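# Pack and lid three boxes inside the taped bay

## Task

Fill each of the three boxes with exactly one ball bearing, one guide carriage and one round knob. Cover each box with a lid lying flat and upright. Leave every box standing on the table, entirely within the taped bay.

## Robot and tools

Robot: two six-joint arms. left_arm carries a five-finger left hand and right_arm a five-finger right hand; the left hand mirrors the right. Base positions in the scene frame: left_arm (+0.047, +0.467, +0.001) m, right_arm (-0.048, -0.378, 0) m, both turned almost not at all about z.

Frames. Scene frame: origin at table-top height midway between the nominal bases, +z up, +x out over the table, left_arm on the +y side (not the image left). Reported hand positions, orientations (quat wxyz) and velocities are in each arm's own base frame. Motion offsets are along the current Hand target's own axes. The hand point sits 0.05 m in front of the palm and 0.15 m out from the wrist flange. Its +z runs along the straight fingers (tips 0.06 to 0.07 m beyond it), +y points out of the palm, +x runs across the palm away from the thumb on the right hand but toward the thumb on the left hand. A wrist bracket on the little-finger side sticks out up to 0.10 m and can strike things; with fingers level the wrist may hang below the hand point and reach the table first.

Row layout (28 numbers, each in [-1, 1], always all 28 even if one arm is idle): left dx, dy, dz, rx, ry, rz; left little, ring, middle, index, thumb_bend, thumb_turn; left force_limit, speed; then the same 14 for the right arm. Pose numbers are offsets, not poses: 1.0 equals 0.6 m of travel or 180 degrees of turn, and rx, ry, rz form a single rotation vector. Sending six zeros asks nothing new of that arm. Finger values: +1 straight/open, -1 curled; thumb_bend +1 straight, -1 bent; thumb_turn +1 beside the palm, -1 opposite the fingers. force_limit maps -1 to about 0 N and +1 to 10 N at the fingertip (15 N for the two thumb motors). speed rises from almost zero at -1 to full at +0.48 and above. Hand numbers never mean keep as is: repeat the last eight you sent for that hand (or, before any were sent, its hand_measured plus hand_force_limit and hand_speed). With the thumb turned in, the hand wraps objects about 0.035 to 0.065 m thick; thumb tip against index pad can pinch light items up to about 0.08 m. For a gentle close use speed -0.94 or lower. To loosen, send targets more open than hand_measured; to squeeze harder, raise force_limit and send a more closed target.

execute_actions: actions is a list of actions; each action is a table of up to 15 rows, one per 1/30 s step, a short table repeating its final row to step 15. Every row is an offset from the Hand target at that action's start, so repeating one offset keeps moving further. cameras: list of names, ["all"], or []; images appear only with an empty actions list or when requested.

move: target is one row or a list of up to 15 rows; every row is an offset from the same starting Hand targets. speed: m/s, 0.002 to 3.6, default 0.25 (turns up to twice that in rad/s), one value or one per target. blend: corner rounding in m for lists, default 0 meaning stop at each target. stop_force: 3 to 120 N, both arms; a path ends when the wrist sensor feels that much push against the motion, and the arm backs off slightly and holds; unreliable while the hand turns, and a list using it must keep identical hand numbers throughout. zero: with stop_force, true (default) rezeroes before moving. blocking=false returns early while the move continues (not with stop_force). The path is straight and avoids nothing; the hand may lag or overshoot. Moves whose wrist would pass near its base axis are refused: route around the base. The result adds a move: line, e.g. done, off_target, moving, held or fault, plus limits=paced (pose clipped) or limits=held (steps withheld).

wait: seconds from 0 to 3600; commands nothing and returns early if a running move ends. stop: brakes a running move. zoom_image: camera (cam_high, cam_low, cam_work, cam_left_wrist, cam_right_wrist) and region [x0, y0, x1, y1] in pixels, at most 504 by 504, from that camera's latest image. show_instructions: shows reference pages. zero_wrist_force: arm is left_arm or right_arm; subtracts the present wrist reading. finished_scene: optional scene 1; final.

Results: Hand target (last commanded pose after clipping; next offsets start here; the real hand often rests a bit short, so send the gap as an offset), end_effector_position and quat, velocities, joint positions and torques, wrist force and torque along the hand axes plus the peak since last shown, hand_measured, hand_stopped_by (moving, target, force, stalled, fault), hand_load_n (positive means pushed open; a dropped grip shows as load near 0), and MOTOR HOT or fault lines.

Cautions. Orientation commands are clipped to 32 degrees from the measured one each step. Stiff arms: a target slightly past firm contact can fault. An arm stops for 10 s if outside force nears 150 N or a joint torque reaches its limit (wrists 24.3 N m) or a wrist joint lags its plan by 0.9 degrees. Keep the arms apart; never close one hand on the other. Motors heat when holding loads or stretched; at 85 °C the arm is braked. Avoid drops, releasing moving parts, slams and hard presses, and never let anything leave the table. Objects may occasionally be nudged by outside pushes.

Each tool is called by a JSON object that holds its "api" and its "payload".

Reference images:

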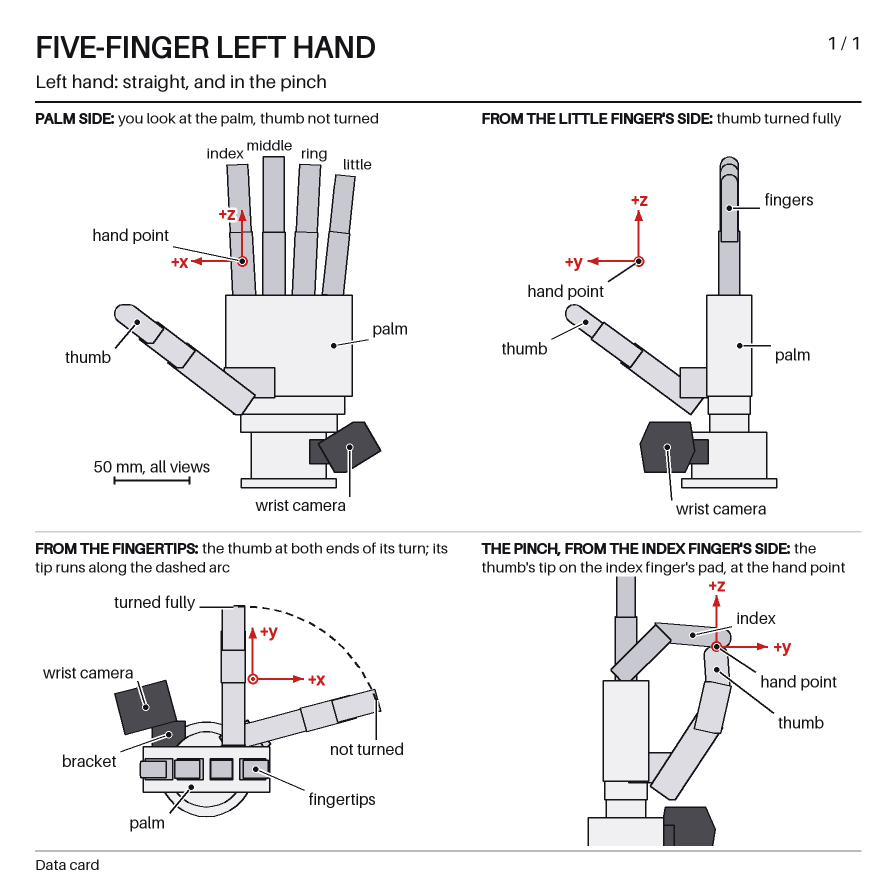

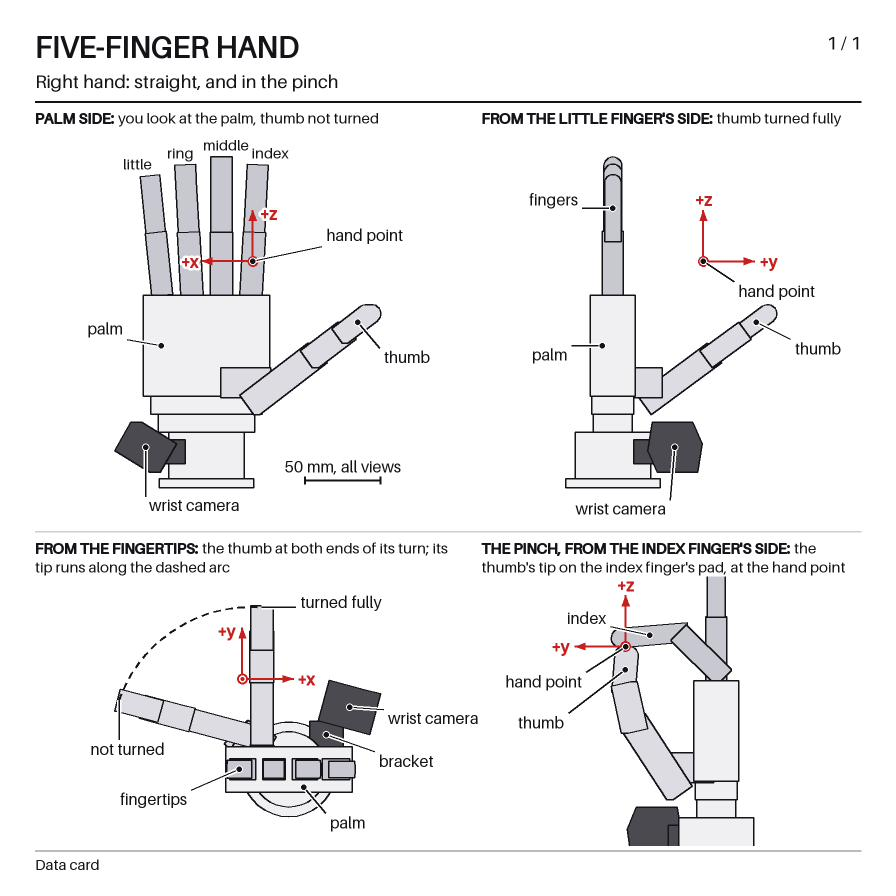

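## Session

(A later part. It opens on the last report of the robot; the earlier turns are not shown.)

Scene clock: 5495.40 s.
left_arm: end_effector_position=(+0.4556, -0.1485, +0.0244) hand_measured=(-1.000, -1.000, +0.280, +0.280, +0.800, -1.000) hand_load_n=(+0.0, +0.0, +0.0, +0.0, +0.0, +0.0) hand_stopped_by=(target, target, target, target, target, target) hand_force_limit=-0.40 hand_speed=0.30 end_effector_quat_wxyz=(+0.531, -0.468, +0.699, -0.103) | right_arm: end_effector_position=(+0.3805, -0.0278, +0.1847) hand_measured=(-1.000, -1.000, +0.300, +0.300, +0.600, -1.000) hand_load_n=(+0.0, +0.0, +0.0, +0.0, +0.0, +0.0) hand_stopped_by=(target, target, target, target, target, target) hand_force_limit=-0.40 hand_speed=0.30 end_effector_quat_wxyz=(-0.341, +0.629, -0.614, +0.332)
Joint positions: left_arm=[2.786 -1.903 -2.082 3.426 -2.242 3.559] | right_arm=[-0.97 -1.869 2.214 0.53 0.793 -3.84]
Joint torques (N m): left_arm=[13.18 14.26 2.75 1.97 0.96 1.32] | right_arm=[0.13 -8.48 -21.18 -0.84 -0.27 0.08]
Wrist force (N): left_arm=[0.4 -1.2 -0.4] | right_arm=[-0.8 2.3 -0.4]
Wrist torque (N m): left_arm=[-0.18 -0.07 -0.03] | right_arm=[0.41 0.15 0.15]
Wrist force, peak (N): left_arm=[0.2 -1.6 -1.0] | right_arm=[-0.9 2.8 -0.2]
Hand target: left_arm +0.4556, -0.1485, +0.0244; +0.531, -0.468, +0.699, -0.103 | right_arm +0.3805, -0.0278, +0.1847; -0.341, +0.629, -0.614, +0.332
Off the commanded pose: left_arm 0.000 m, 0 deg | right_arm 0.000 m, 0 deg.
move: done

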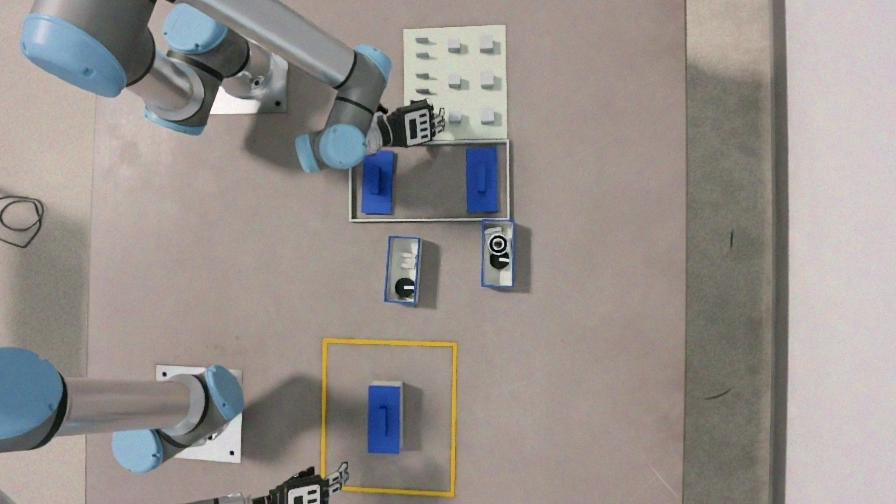

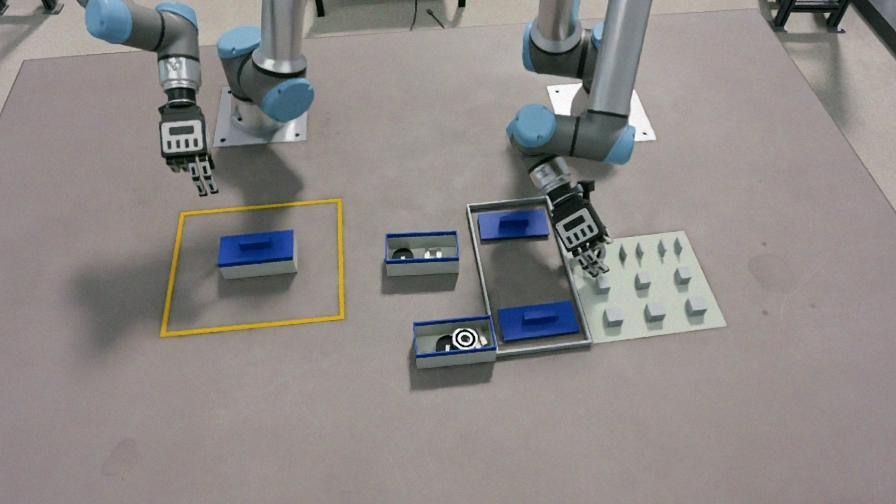

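{"api": "move", "payload": {"target": [[0,0,0,0,0,0,-1,-1,0.28,0.28,0.6,-1,-0.4,0.0,0,0,0,0,0,0,-1,-1,0.3,0.3,0.6,-1,-0.4,0.3],[0,0,0,0,0,0,-1,-1,-0.2,-0.2,0.6,-1,-0.4,-0.85,0,0,0,0,0,0,-1,-1,0.3,0.3,0.6,-1,-0.4,0.3],[-0.0965,-0.0964,-0.0626,0,0,0,-1,-1,-0.2,-0.2,0.6,-1,-0.4,-0.85,0,0,0,0,0,0,-1,-1,0.3,0.3,0.6,-1,-0.4,0.3]], "speed": [0.1,0.1,0.12], "cameras": ["cam_high","cam_work"]}}

{"api": "zoom_image", "payload": {"camera": "cam_work", "region": [530, 180, 670, 320]}}

{"api": "zoom_image", "payload": {"camera": "cam_high", "region": [350, 220, 450, 320]}}

Scene clock: 5509.27 s.
left_arm: end_effector_position=(+0.4555, -0.1487, +0.1143) hand_measured=(-1.000, -1.000, +0.130, +0.088, +0.602, -1.000) hand_load_n=(+0.0, +0.0, +1.0, +4.5, +5.0, +0.0) hand_stopped_by=(target, target, force, force, target, target) hand_force_limit=-0.40 hand_speed=-0.85 end_effector_quat_wxyz=(+0.531, -0.468, +0.699, -0.103) | right_arm: end_effector_position=(+0.3805, -0.0278, +0.1847) hand_measured=(-1.000, -1.000, +0.300, +0.300, +0.600, -1.000) hand_load_n=(+0.0, +0.0, +0.0, +0.0, +0.0, +0.0) hand_stopped_by=(target, target, target, target, target, target) hand_force_limit=-0.40 hand_speed=0.30 end_effector_quat_wxyz=(-0.341, +0.629, -0.614, +0.332)
Joint positions: left_arm=[2.785 -1.747 -1.989 3.176 -2.242 3.559] | right_arm=[-0.97 -1.869 2.214 0.53 0.793 -3.84]
Joint torques (N m): left_arm=[-12.97 40.8 27.03 -2.18 -1.95 -1.29] | right_arm=[0.11 -9.58 -21.95 -0.88 -0.14 0.06]
Wrist force (N): left_arm=[1.0 -0.5 -0.2] | right_arm=[-0.7 2.6 -0.5]
Wrist torque (N m): left_arm=[-0.15 -0.08 0.12] | right_arm=[0.46 0.13 0.17]
Wrist force, peak (N): left_arm=[0.8 -3.0 -0.9] | right_arm=[-0.8 2.7 -0.4]
Hand target: left_arm +0.4555, -0.1487, +0.1144; +0.531, -0.468, +0.699, -0.103 | right_arm +0.3805, -0.0278, +0.1847; -0.341, +0.629, -0.614, +0.332
Off the commanded pose: left_arm 0.000 m, 0 deg | right_arm 0.000 m, 0 deg.
move: done

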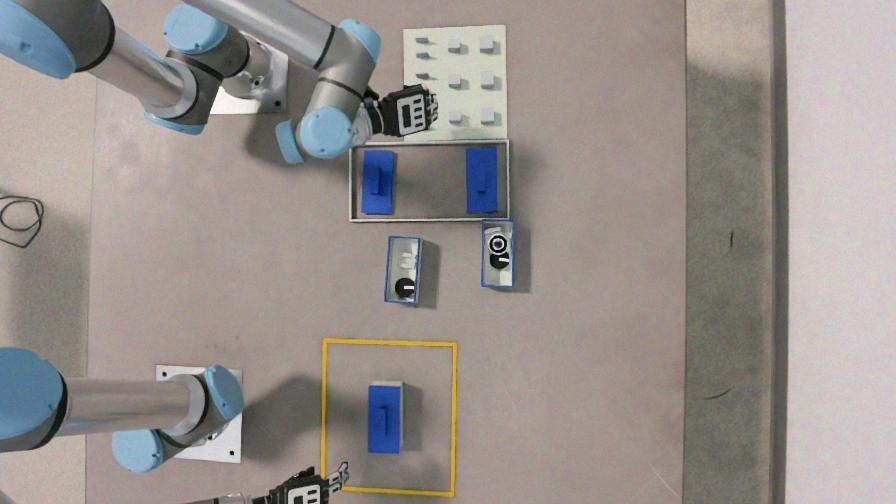

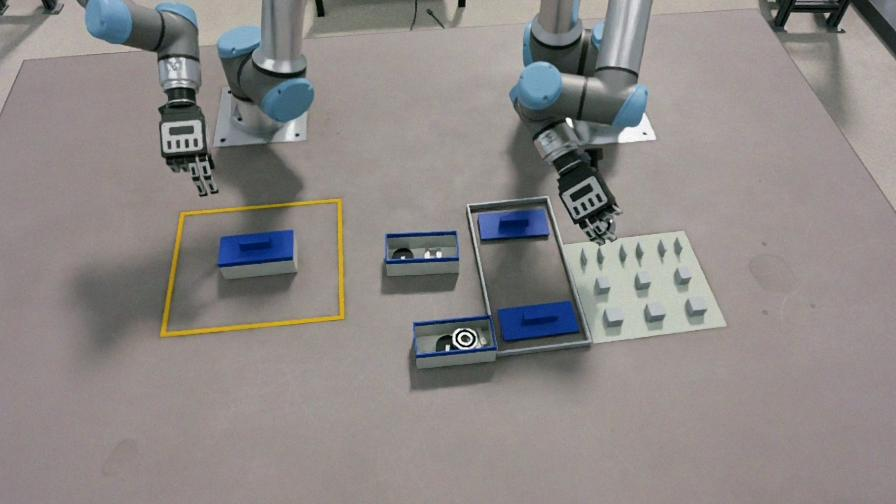

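Scaled by 3.600 from the camera's image (finer frame: 1280x720).

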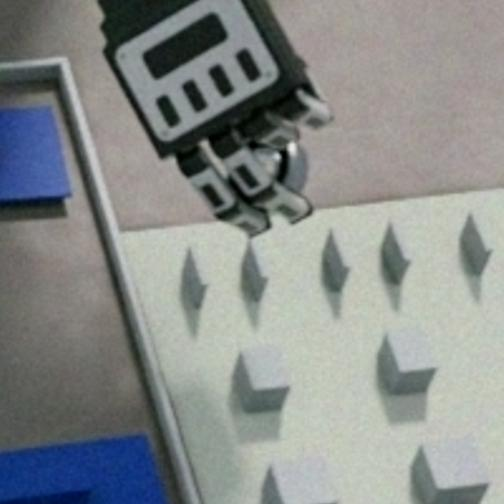

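Scaled by 5.040 from the camera's image (finer frame: 1280x720).

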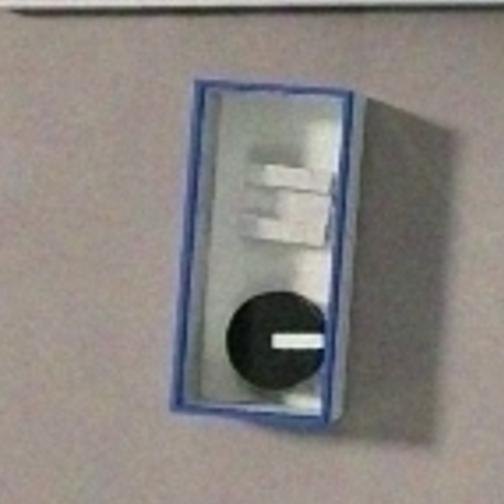

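{"api": "move", "payload": {"target": [0.3853,-0.2733,-0.2757,0.1815,0.5104,0.1297,-1,-1,-0.2,-0.2,0.6,-1,-0.4,-0.85,0,0,0,0,0,0,-1,-1,0.3,0.3,0.6,-1,-0.4,0.3], "speed": 0.32, "cameras": ["cam_high","cam_work"]}}

{"api": "zoom_image", "payload": {"camera": "cam_high", "region": [350, 220, 450, 320]}}

{"api": "zoom_image", "payload": {"camera": "cam_work", "region": [360, 180, 510, 330]}}

Scene clock: 5542.50 s.
left_arm: end_effector_position=(+0.4063, -0.4722, +0.1392) hand_measured=(-1.000, -1.000, +0.130, +0.088, +0.602, -1.000) hand_load_n=(+0.0, +0.0, +1.5, +4.0, +5.0, +0.0) hand_stopped_by=(target, target, force, force, target, target) hand_force_limit=-0.40 hand_speed=-0.85 end_effector_quat_wxyz=(-0.016, +0.030, +0.879, -0.475) | right_arm: end_effector_position=(+0.3805, -0.0278, +0.1847) hand_measured=(-1.000, -1.000, +0.300, +0.300, +0.600, -1.000) hand_load_n=(+0.0, +0.0, +0.0, +0.0, +0.0, +0.0) hand_stopped_by=(target, target, target, target, target, target) hand_force_limit=-0.40 hand_speed=0.30 end_effector_quat_wxyz=(-0.341, +0.629, -0.614, +0.332)
Joint positions: left_arm=[2.805 -2.198 -1.316 2.328 -0.632 4.248] | right_arm=[-0.97 -1.869 2.214 0.53 0.793 -3.84]
Joint torques (N m): left_arm=[-14.14 32.42 28.26 -3.96 2.84 1.48] | right_arm=[-0.11 -9.7 -22.12 -0.75 -0.29 0.07]
Wrist force (N): left_arm=[0.5 1.1 -0.8] | right_arm=[-0.6 2.3 -0.4]
Wrist torque (N m): left_arm=[0.12 -0.10 -0.11] | right_arm=[0.42 0.12 0.16]
Wrist force, peak (N): left_arm=[0.6 1.5 -0.9] | right_arm=[-0.8 2.6 -0.4]
Hand target: left_arm +0.4063, -0.4722, +0.1392; -0.016, +0.030, +0.879, -0.475 | right_arm +0.3805, -0.0278, +0.1847; -0.341, +0.629, -0.614, +0.332
Off the commanded pose: left_arm 0.000 m, 0 deg | right_arm 0.000 m, 0 deg.
move: done

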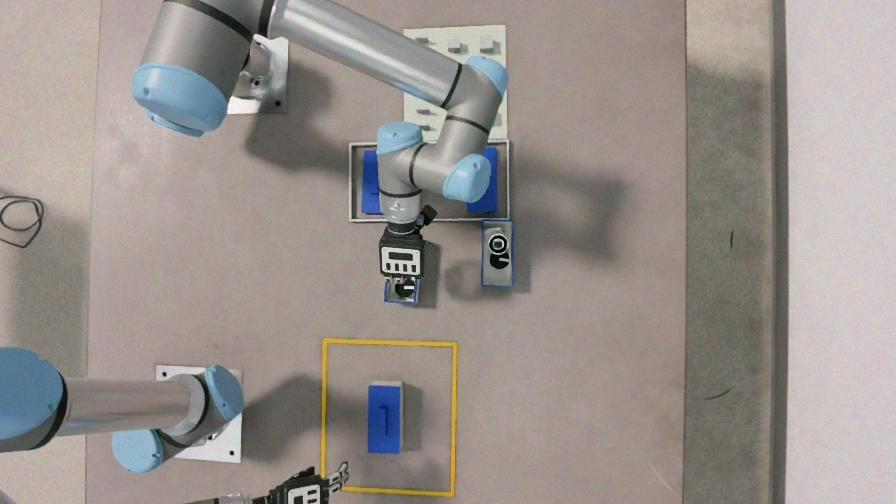

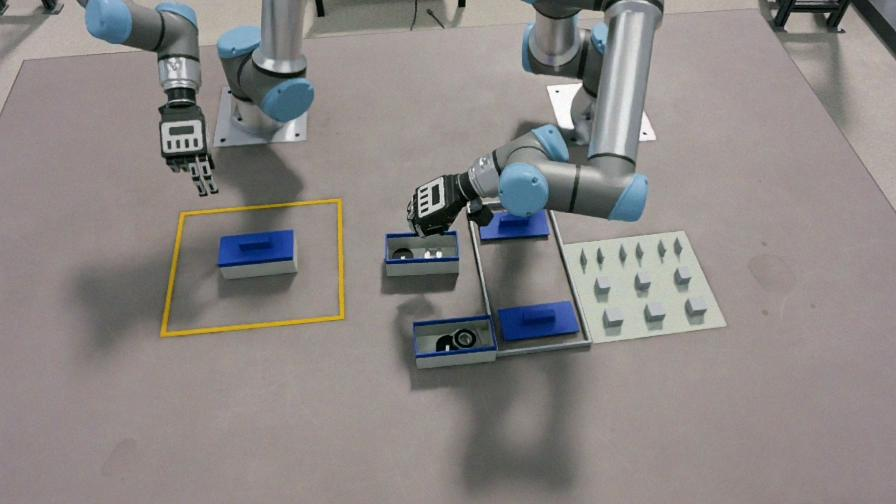

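Scaled by 5.040 from the camera's image (finer frame: 1280x720).

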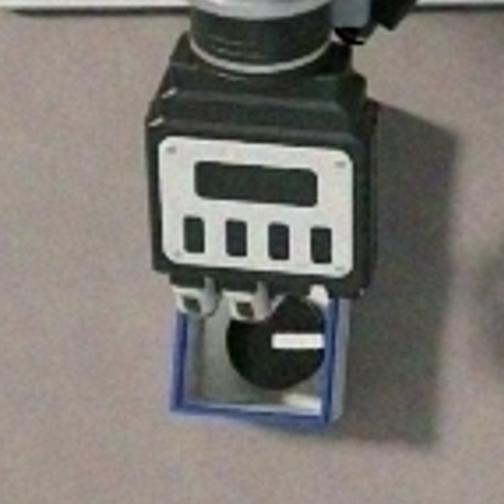

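Scaled by 3.360 from the camera's image (finer frame: 1280x720).

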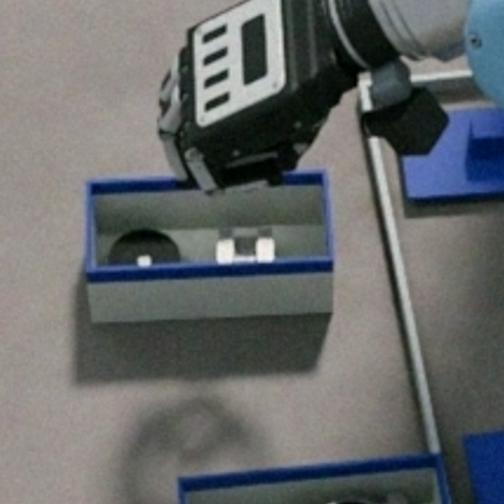

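{"api": "move", "payload": {"target": [[0,0.1060,0.0692,0,0,0,-1,-1,-0.2,-0.2,0.6,-1,-0.4,-0.85,0,0,0,0,0,0,-1,-1,0.3,0.3,0.6,-1,-0.4,0.3],[0,0.1367,0.0892,0,0,0,-1,-1,-0.2,-0.2,0.6,-1,-0.4,-0.85,0,0,0,0,0,0,-1,-1,0.3,0.3,0.6,-1,-0.4,0.3]], "speed": [0.1,0.02], "blend": [0.004,0], "stop_force": 3, "cameras": ["cam_high","cam_work"]}}

{"api": "zoom_image", "payload": {"camera": "cam_high", "region": [350, 220, 450, 320]}}

{"api": "zoom_image", "payload": {"camera": "cam_work", "region": [360, 180, 510, 330]}}

Scene clock: 5558.47 s.
left_arm: end_effector_position=(+0.4064, -0.4721, +0.0475) hand_measured=(-1.000, -1.000, +0.130, +0.088, +0.602, -1.000) hand_load_n=(+0.0, +0.0, +1.0, +4.0, +5.0, +0.0) hand_stopped_by=(target, target, force, force, target, target) hand_force_limit=-0.40 hand_speed=-0.85 end_effector_quat_wxyz=(-0.016, +0.030, +0.879, -0.475) | right_arm: end_effector_position=(+0.3805, -0.0278, +0.1847) hand_measured=(-1.000, -1.000, +0.300, +0.300, +0.600, -1.000) hand_load_n=(+0.0, +0.0, +0.0, +0.0, +0.0, +0.0) hand_stopped_by=(target, target, target, target, target, target) hand_force_limit=-0.40 hand_speed=0.30 end_effector_quat_wxyz=(-0.341, +0.629, -0.614, +0.332)
Joint positions: left_arm=[2.805 -2.297 -1.403 2.514 -0.632 4.249] | right_arm=[-0.97 -1.869 2.214 0.53 0.793 -3.84]
Joint torques (N m): left_arm=[-9.22 63.46 25.59 -3.96 0.02 -1.15] | right_arm=[0.16 -12.35 -21.07 -0.85 -0.3 0.03]
Wrist force (N): left_arm=[1.1 1.5 -0.8] | right_arm=[-0.8 2.3 -0.7]
Wrist torque (N m): left_arm=[0.19 -0.10 0.04] | right_arm=[0.43 0.16 0.15]
Wrist force, peak (N): left_arm=[1.5 -1.6 -2.6] | right_arm=[-0.9 2.7 -0.2]
Hand target: left_arm +0.4064, -0.4721, +0.0475; -0.016, +0.030, +0.879, -0.475 (not the last commanded pose) | right_arm +0.3805, -0.0278, +0.1847; -0.341, +0.629, -0.614, +0.332
Off the commanded pose: left_arm 0.006 m, 0 deg | right_arm 0.000 m, 0 deg.
move: contact (left_arm); path passed 1 of 2 targets

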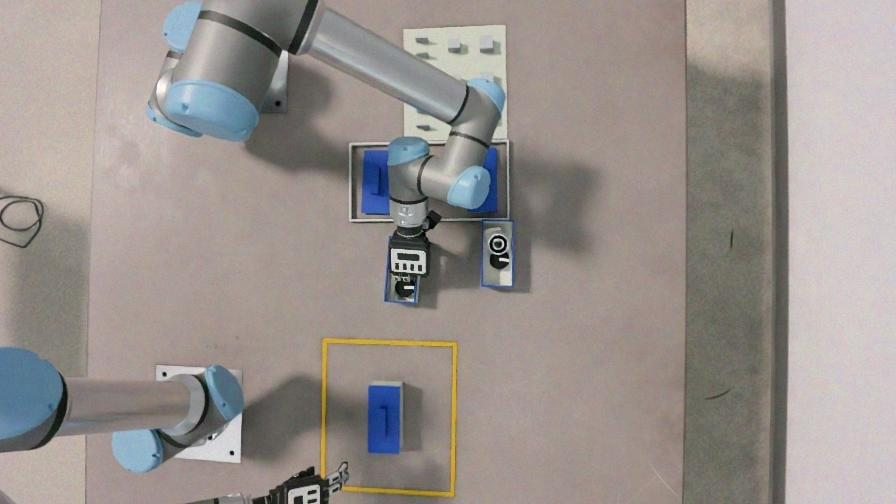

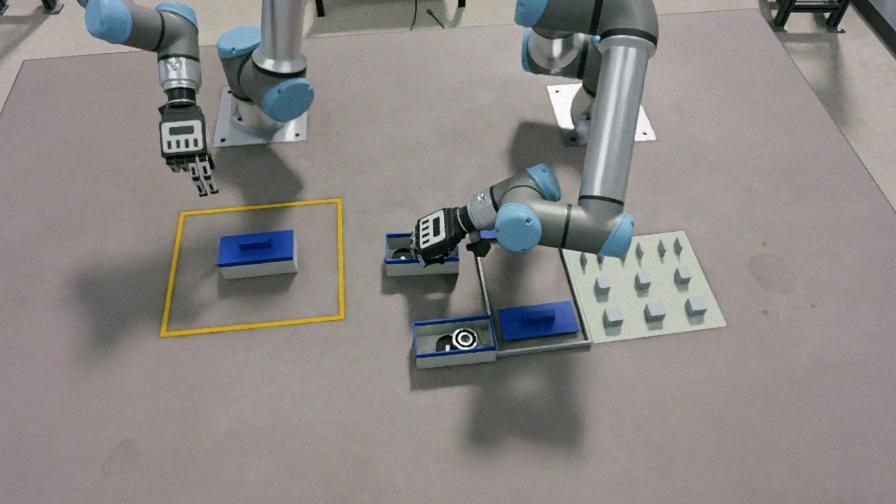

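Scaled by 5.040 from the camera's image (finer frame: 1280x720).

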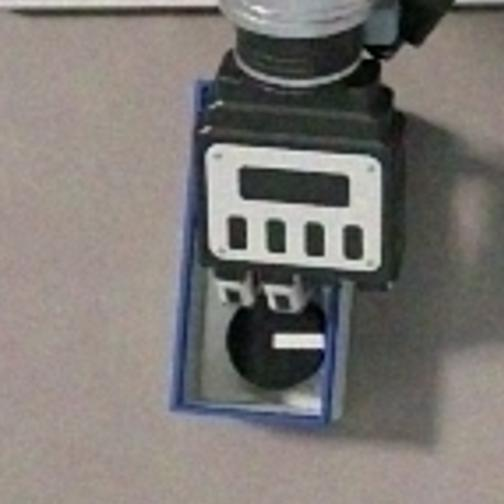

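Scaled by 3.360 from the camera's image (finer frame: 1280x720).

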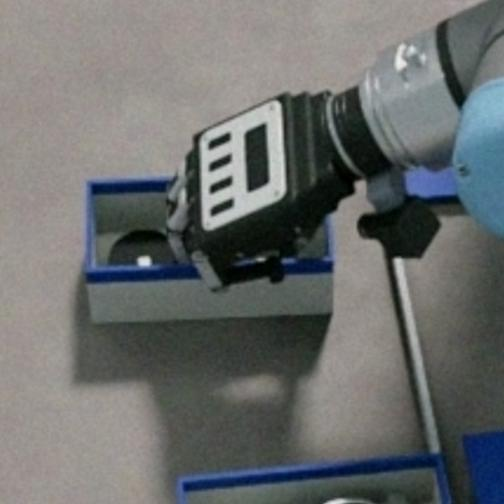

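{"api": "move", "payload": {"target": [[0,0,0,0,0,0,-1,-1,0.15,0.15,0.72,-1,-0.4,-0.6,0,0,0,0,0,0,-1,-1,0.3,0.3,0.6,-1,-0.4,0.3],[0,-0.1395,-0.0910,0,0,0,-1,-1,0.15,0.15,0.72,-1,-0.4,-0.6,0,0,0,0,0,0,-1,-1,0.3,0.3,0.6,-1,-0.4,0.3],[0.1061,0.0424,-0.3165,0,-0.438,-0.2846,-1,-1,0.3,0.3,0.6,-1,-0.4,0.3,0,0,0,0,0,0,-1,-1,0.3,0.3,0.6,-1,-0.4,0.3]], "speed": [0.1,0.15,0.4], "blend": [0,0.02,0], "cameras": ["cam_high","cam_work"]}}

{"api": "zoom_image", "payload": {"camera": "cam_high", "region": [340, 130, 440, 230]}}

{"api": "zoom_image", "payload": {"camera": "cam_high", "region": [350, 220, 450, 320]}}

{"api": "zoom_image", "payload": {"camera": "cam_work", "region": [360, 150, 600, 320]}}

Scene clock: 5591.30 s.
left_arm: end_effector_position=(+0.3547, -0.2953, +0.1301) hand_measured=(-1.000, -1.000, +0.300, +0.300, +0.600, -1.000) hand_load_n=(+0.0, +0.0, +0.0, +0.0, +0.0, +0.0) hand_stopped_by=(target, target, target, target, target, target) hand_force_limit=-0.40 hand_speed=0.30 end_effector_quat_wxyz=(-0.339, +0.621, -0.621, +0.336) | right_arm: end_effector_position=(+0.3805, -0.0278, +0.1847) hand_measured=(-1.000, -1.000, +0.300, +0.300, +0.600, -1.000) hand_load_n=(-0.5, +0.0, +0.0, +0.0, +0.0, +0.0) hand_stopped_by=(target, target, target, target, target, target) hand_force_limit=-0.40 hand_speed=0.30 end_effector_quat_wxyz=(-0.341, +0.629, -0.614, +0.332)
Joint positions: left_arm=[2.591 -1.59 -2.061 3 -2.028 2.821] | right_arm=[-0.97 -1.869 2.214 0.53 0.793 -3.84]
Joint torques (N m): left_arm=[-15.38 5.04 28.91 -2.39 -1.83 -1.53] | right_arm=[0.31 -12.01 -22.22 -0.88 -0.19 0.01]
Wrist force (N): left_arm=[0.1 -0.1 -1.6] | right_arm=[-1.0 2.5 -0.4]
Wrist torque (N m): left_arm=[0.04 -0.10 0.08] | right_arm=[0.44 0.18 0.15]
Wrist force, peak (N): left_arm=[1.3 2.4 -0.4] | right_arm=[-0.9 2.7 -0.4]
Hand target: left_arm +0.3547, -0.2953, +0.1301; -0.339, +0.621, -0.621, +0.336 | right_arm +0.3805, -0.0278, +0.1847; -0.341, +0.629, -0.614, +0.332
Off the commanded pose: left_arm 0.000 m, 0 deg | right_arm 0.000 m, 0 deg.
move: done

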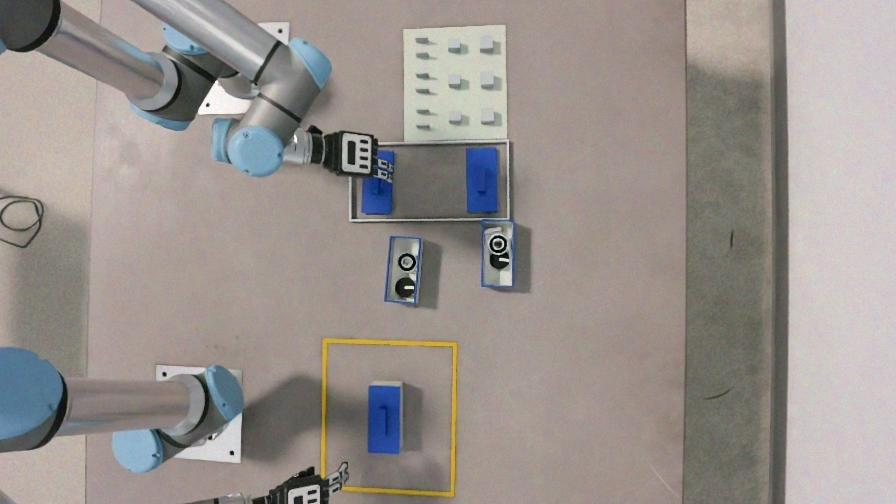

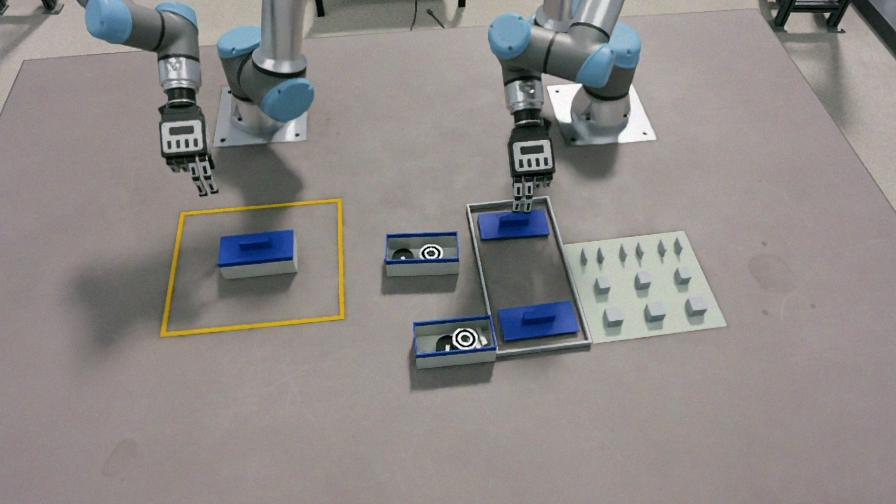

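Scaled by 5.040 from the camera's image (finer frame: 1280x720).

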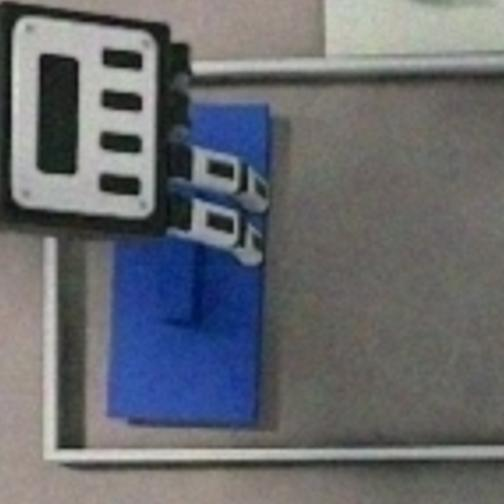

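Scaled by 5.040 from the camera's image (finer frame: 1280x720).

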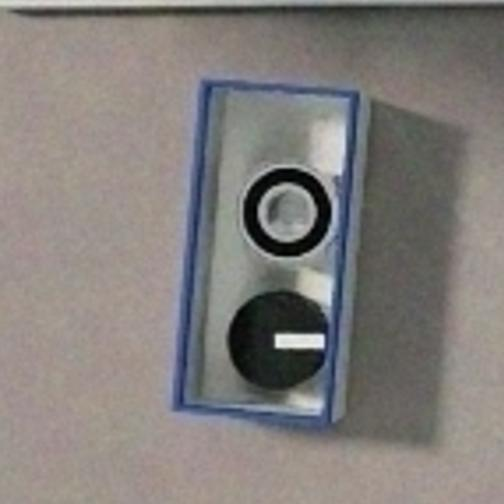

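Scaled by 2.100 from the camera's image (finer frame: 1280x720).

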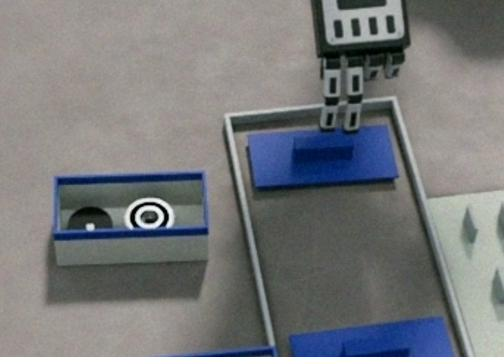

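{"api": "move", "payload": {"target": [[-0.0017,0.1348,0.0860,0,0,0,-1,-1,0.3,0.3,0.6,-1,-0.3,0.3,0,0,0,0,0,0,-1,-1,0.3,0.3,0.6,-1,-0.4,0.3],[-0.0017,0.1348,0.0860,0,0,0,-1,-1,-0.5,-0.5,0.36,-1,-0.3,-0.85,0,0,0,0,0,0,-1,-1,0.3,0.3,0.6,-1,-0.4,0.3],[-0.0017,0.0009,-0.0014,0,0,0,-1,-1,-0.5,-0.5,0.36,-1,-0.3,-0.85,0,0,0,0,0,0,-1,-1,0.3,0.3,0.6,-1,-0.4,0.3],[0.3437,-0.0569,0.0872,0,0.0168,0.0109,-1,-1,-0.5,-0.5,0.36,-1,-0.3,-0.85,0,0,0,0,0,0,-1,-1,0.3,0.3,0.6,-1,-0.4,0.3]], "speed": [0.12,0.1,0.12,0.18], "blend": [0,0,0.01,0], "cameras": ["cam_high","cam_work"]}}

{"api": "zoom_image", "payload": {"camera": "cam_high", "region": [350, 220, 450, 320]}}

{"api": "zoom_image", "payload": {"camera": "cam_work", "region": [360, 180, 510, 330]}}

Scene clock: 5650.40 s.
left_arm: end_effector_position=(+0.4174, -0.5014, +0.1297) hand_measured=(-1.000, -1.000, -0.128, -0.156, +0.370, -1.000) hand_load_n=(+0.0, +0.5, +6.0, +3.0, +6.0, +0.5) hand_stopped_by=(target, target, force, force, force, target) hand_force_limit=-0.30 hand_speed=-0.85 end_effector_quat_wxyz=(-0.328, +0.601, -0.641, +0.347) | right_arm: end_effector_position=(+0.3805, -0.0278, +0.1847) hand_measured=(-1.000, -1.000, +0.300, +0.300, +0.600, -1.000) hand_load_n=(+0.0, +0.0, +0.0, +0.0, +0.0, +0.0) hand_stopped_by=(target, target, target, target, target, target) hand_force_limit=-0.40 hand_speed=0.30 end_effector_quat_wxyz=(-0.341, +0.629, -0.614, +0.332)
Joint positions: left_arm=[2.315 -2.074 -1.445 2.785 -2.192 2.662] | right_arm=[-0.97 -1.869 2.214 0.53 0.793 -3.84]
Joint torques (N m): left_arm=[-14.19 28.09 31.37 -2.45 -2.2 -1.34] | right_arm=[-0.06 -11.7 -22.04 -0.86 -0.22 0.05]
Wrist force (N): left_arm=[0.3 0.4 -0.8] | right_arm=[-0.9 2.5 -0.5]
Wrist torque (N m): left_arm=[0.02 -0.12 0.09] | right_arm=[0.44 0.18 0.15]
Wrist force, peak (N): left_arm=[0.8 -0.4 -1.7] | right_arm=[-0.8 2.8 -0.4]
Hand target: left_arm +0.4174, -0.5014, +0.1297; -0.328, +0.601, -0.641, +0.347 | right_arm +0.3805, -0.0278, +0.1847; -0.341, +0.629, -0.614, +0.332
Off the commanded pose: left_arm 0.000 m, 0 deg | right_arm 0.000 m, 0 deg.
move: done

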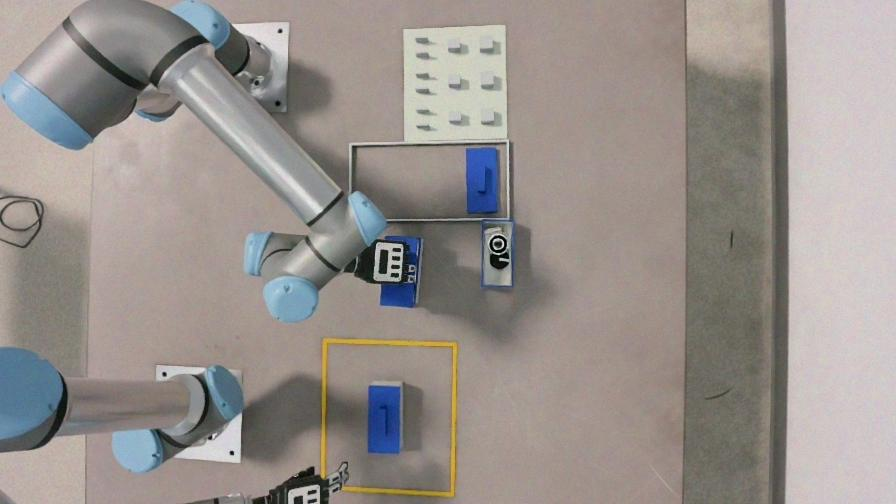

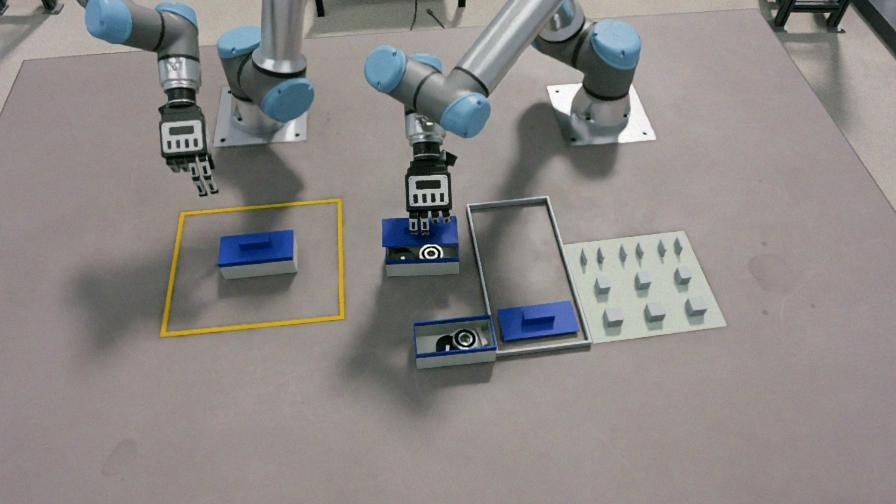

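Scaled by 5.040 from the camera's image (finer frame: 1280x720).

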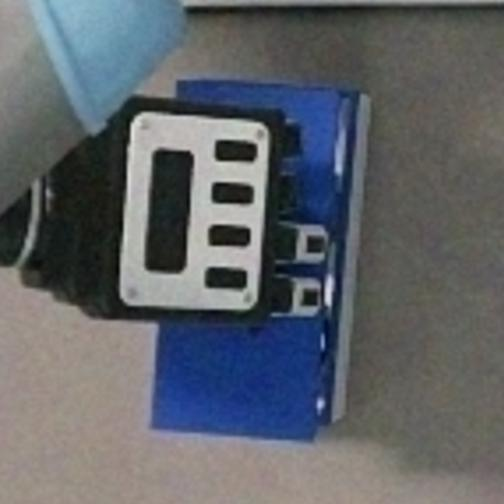

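Scaled by 3.360 from the camera's image (finer frame: 1280x720).

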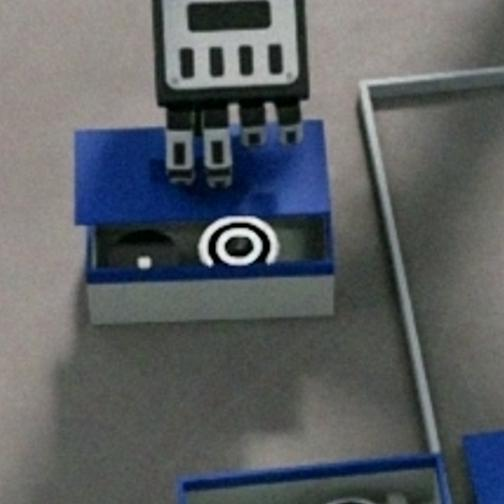

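{"api": "move", "payload": {"target": [[-0.01,0.0515,0.0329,0,0.0028,0.0018,-1,-1,-0.5,-0.5,0.36,-1,-0.3,-0.85,0,0,0,0,0,0,-1,-1,0.3,0.3,0.6,-1,-0.4,0.3],[-0.01,0.0711,0.0456,0,0.0028,0.0018,-1,-1,-0.5,-0.5,0.36,-1,-0.3,-0.85,0,0,0,0,0,0,-1,-1,0.3,0.3,0.6,-1,-0.4,0.3]], "speed": [0.1,0.012], "blend": [0.003,0], "stop_force": 3, "cameras": ["cam_high","cam_work"]}}

{"api": "zoom_image", "payload": {"camera": "cam_high", "region": [350, 220, 450, 320]}}

{"api": "zoom_image", "payload": {"camera": "cam_work", "region": [360, 180, 510, 330]}}

Scene clock: 5673.10 s.
left_arm: end_effector_position=(+0.4176, -0.4953, +0.0829) hand_measured=(-1.000, -1.000, -0.128, -0.156, +0.370, -1.000) hand_load_n=(+0.0, +0.0, +6.0, +3.0, +5.5, +0.5) hand_stopped_by=(target, target, force, force, force, target) hand_force_limit=-0.30 hand_speed=-0.85 end_effector_quat_wxyz=(-0.326, +0.598, -0.644, +0.349) | right_arm: end_effector_position=(+0.3805, -0.0278, +0.1847) hand_measured=(-1.000, -1.000, +0.300, +0.300, +0.600, -1.000) hand_load_n=(+0.0, +0.0, +0.0, +0.0, +0.0, +0.0) hand_stopped_by=(target, target, target, target, target, target) hand_force_limit=-0.40 hand_speed=0.30 end_effector_quat_wxyz=(-0.341, +0.629, -0.614, +0.332)
Joint positions: left_arm=[2.326 -2.103 -1.528 2.907 -2.176 2.68] | right_arm=[-0.97 -1.869 2.214 0.53 0.793 -3.84]
Joint torques (N m): left_arm=[11.95 57.52 29.02 -2.48 0.68 1.03] | right_arm=[0.88 -12.09 -22.34 -0.94 -0.24 0.1]
Wrist force (N): left_arm=[0.0 0.5 -0.7] | right_arm=[-0.7 2.1 -0.5]
Wrist torque (N m): left_arm=[0.06 -0.07 -0.12] | right_arm=[0.39 0.14 0.15]
Wrist force, peak (N): left_arm=[3.3 -6.6 -4.0] | right_arm=[-0.7 2.7 -0.4]
Hand target: left_arm +0.4176, -0.4953, +0.0829; -0.326, +0.598, -0.644, +0.349 (not the last commanded pose) | right_arm +0.3805, -0.0278, +0.1847; -0.341, +0.629, -0.614, +0.332
Off the commanded pose: left_arm 0.004 m, 0 deg | right_arm 0.000 m, 0 deg.
move: contact (left_arm); path passed 1 of 2 targets

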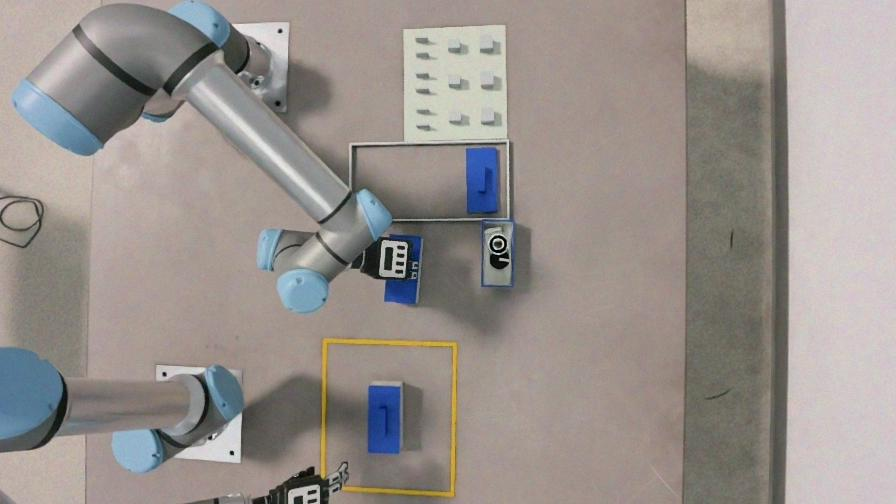

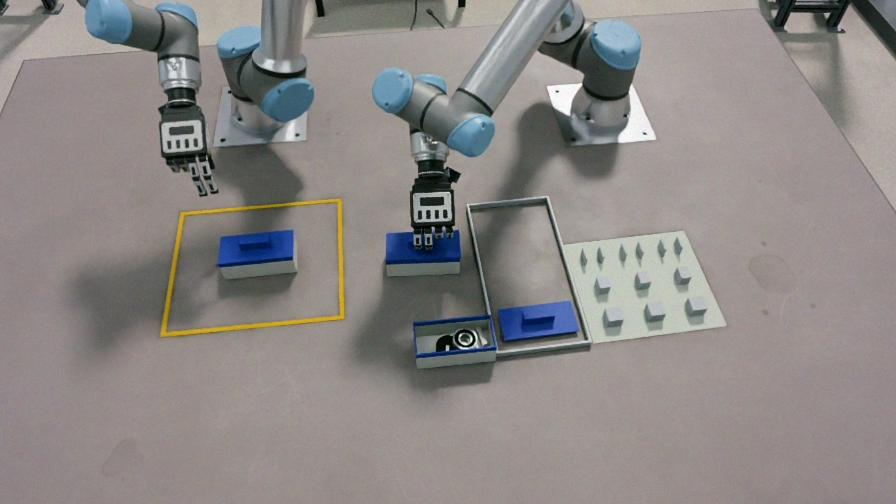

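Scaled by 5.040 from the camera's image (finer frame: 1280x720).

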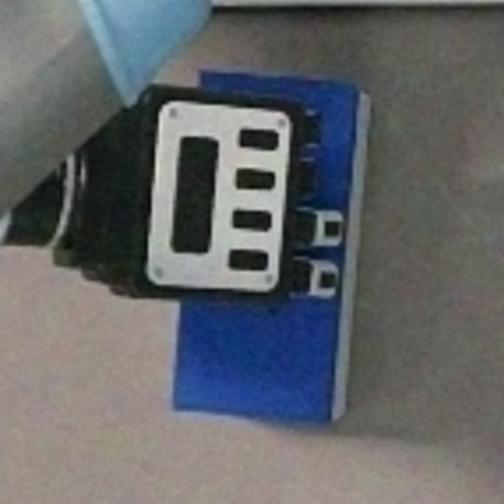

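Scaled by 3.360 from the camera's image (finer frame: 1280x720).

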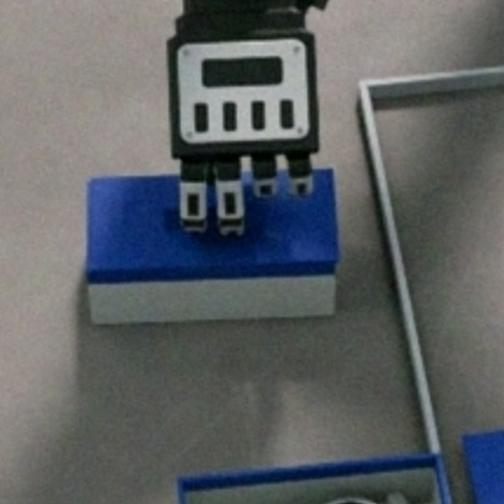

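{"api": "zoom_image", "payload": {"camera": "cam_high", "region": [430, 130, 530, 230]}}

Scaled by 5.040 from the camera's image (finer frame: 1280x720).

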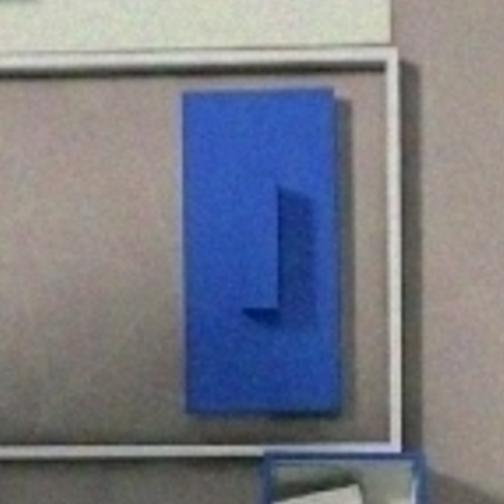

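{"api": "move", "payload": {"target": [[0,0,0,0,0,0,-1,-1,0.15,0.15,0.6,-1,-0.3,-0.6,0,0,0,0,0,0,-1,-1,0.3,0.3,0.6,-1,-0.4,0.3],[0,-0.1256,-0.0819,0,0,0,-1,-1,0.15,0.15,0.6,-1,-0.3,-0.6,-0.1000,-0.0200,0.0300,0,0,0,-1,-1,0.3,0.3,0.6,-1,-0.4,0.3],[-0.3667,-0.2165,0.1883,0,-0.0196,-0.0127,-1,-1,0.3,0.3,0.6,-1,-0.3,0.3,-0.2478,-0.0490,0.0751,0,0,0,-1,-1,0.3,0.3,0.6,-1,-0.4,0.3],[-0.3667,-0.2165,0.1883,0,-0.0196,-0.0127,-1,-1,0.3,0.3,0.6,-1,-0.3,0.3,-0.6956,-0.0382,0.2558,0,0.0242,0.0157,-1,-1,0.3,0.3,0.6,-1,-0.4,0.3]], "speed": [0.1,0.12,0.4,0.4], "blend": [0,0.02,0.02,0], "cameras": ["cam_high","cam_work"]}}

{"api": "zoom_image", "payload": {"camera": "cam_high", "region": [430, 130, 530, 230]}}

{"api": "zoom_image", "payload": {"camera": "cam_high", "region": [350, 220, 450, 320]}}

{"api": "zoom_image", "payload": {"camera": "cam_work", "region": [360, 150, 610, 360]}}

Scene clock: 5752.70 s.
left_arm: end_effector_position=(+0.5984, -0.2879, +0.1310) hand_measured=(-1.000, -1.000, +0.300, +0.300, +0.600, -1.000) hand_load_n=(+0.0, +0.0, +0.0, +0.0, +0.0, +0.0) hand_stopped_by=(target, target, target, target, target, target) hand_force_limit=-0.30 hand_speed=0.30 end_effector_quat_wxyz=(-0.339, +0.621, -0.621, +0.336) | right_arm: end_effector_position=(+0.5115, +0.3927, +0.1200) hand_measured=(-1.000, -1.000, +0.300, +0.300, +0.600, -1.000) hand_load_n=(+0.0, +0.0, +0.0, +0.0, +0.0, +0.0) hand_stopped_by=(target, target, target, target, target, target) hand_force_limit=-0.40 hand_speed=0.30 end_effector_quat_wxyz=(-0.325, +0.601, -0.642, +0.348)
Joint positions: left_arm=[2.866 -1.981 -1.557 2.945 -1.804 2.99] | right_arm=[0.573 -1.114 1.533 0.265 2.094 -2.755]
Joint torques (N m): left_arm=[12.82 24.22 28.79 1.8 1.44 1.2] | right_arm=[7.39 -23.82 -27.4 3.26 2.12 1.88]
Wrist force (N): left_arm=[0.6 0.2 -0.9] | right_arm=[-0.8 2.4 -0.1]
Wrist torque (N m): left_arm=[0.06 -0.16 -0.06] | right_arm=[0.40 0.14 0.06]
Wrist force, peak (N): left_arm=[0.9 -0.5 -2.6] | right_arm=[-2.1 3.1 -0.2]
Hand target: left_arm +0.5984, -0.2879, +0.1310; -0.339, +0.621, -0.621, +0.336 | right_arm +0.5115, +0.3928, +0.1200; -0.325, +0.601, -0.642, +0.348
Off the commanded pose: left_arm 0.000 m, 0 deg | right_arm 0.000 m, 0 deg.
move: done; blend cut to 0 m at target 3

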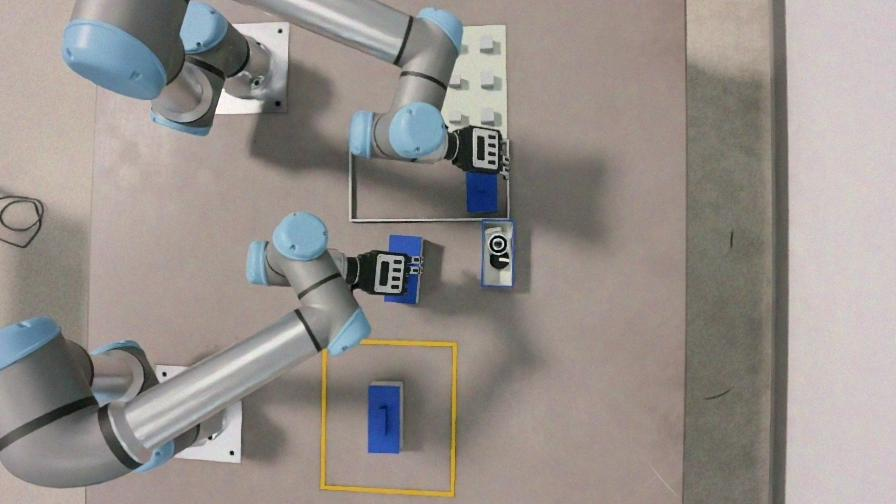

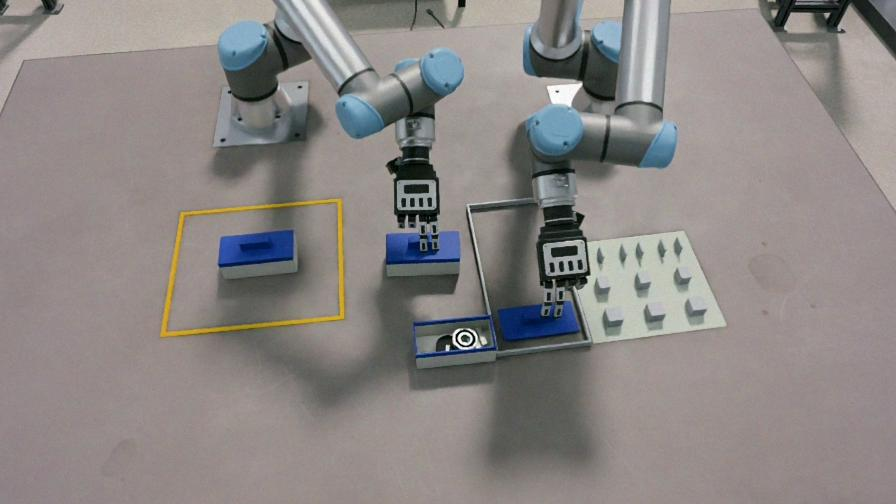

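Scaled by 5.040 from the camera's image (finer frame: 1280x720).

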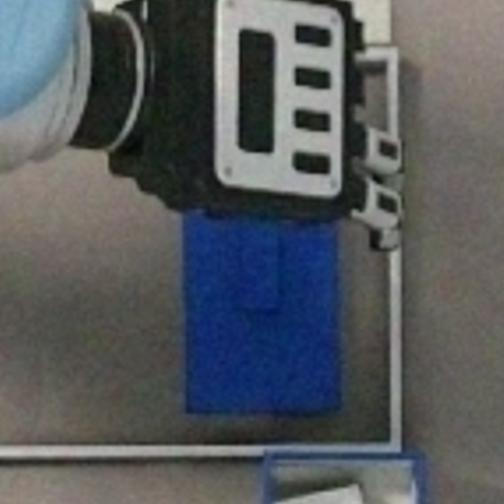

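Scaled by 5.040 from the camera's image (finer frame: 1280x720).

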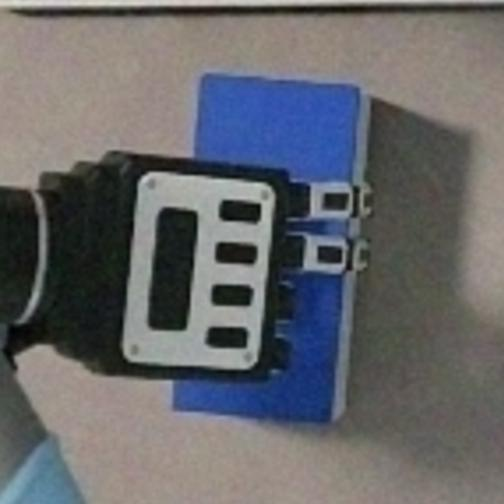

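Scaled by 2.016 from the camera's image (finer frame: 1280x720).

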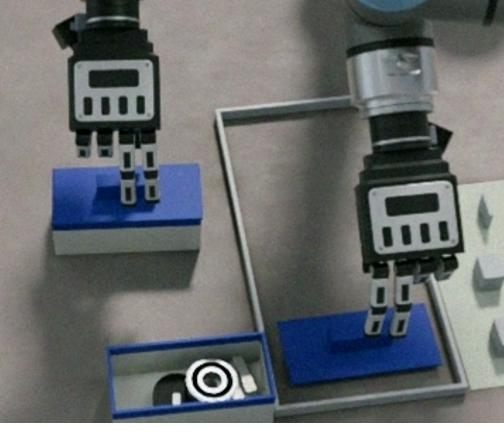

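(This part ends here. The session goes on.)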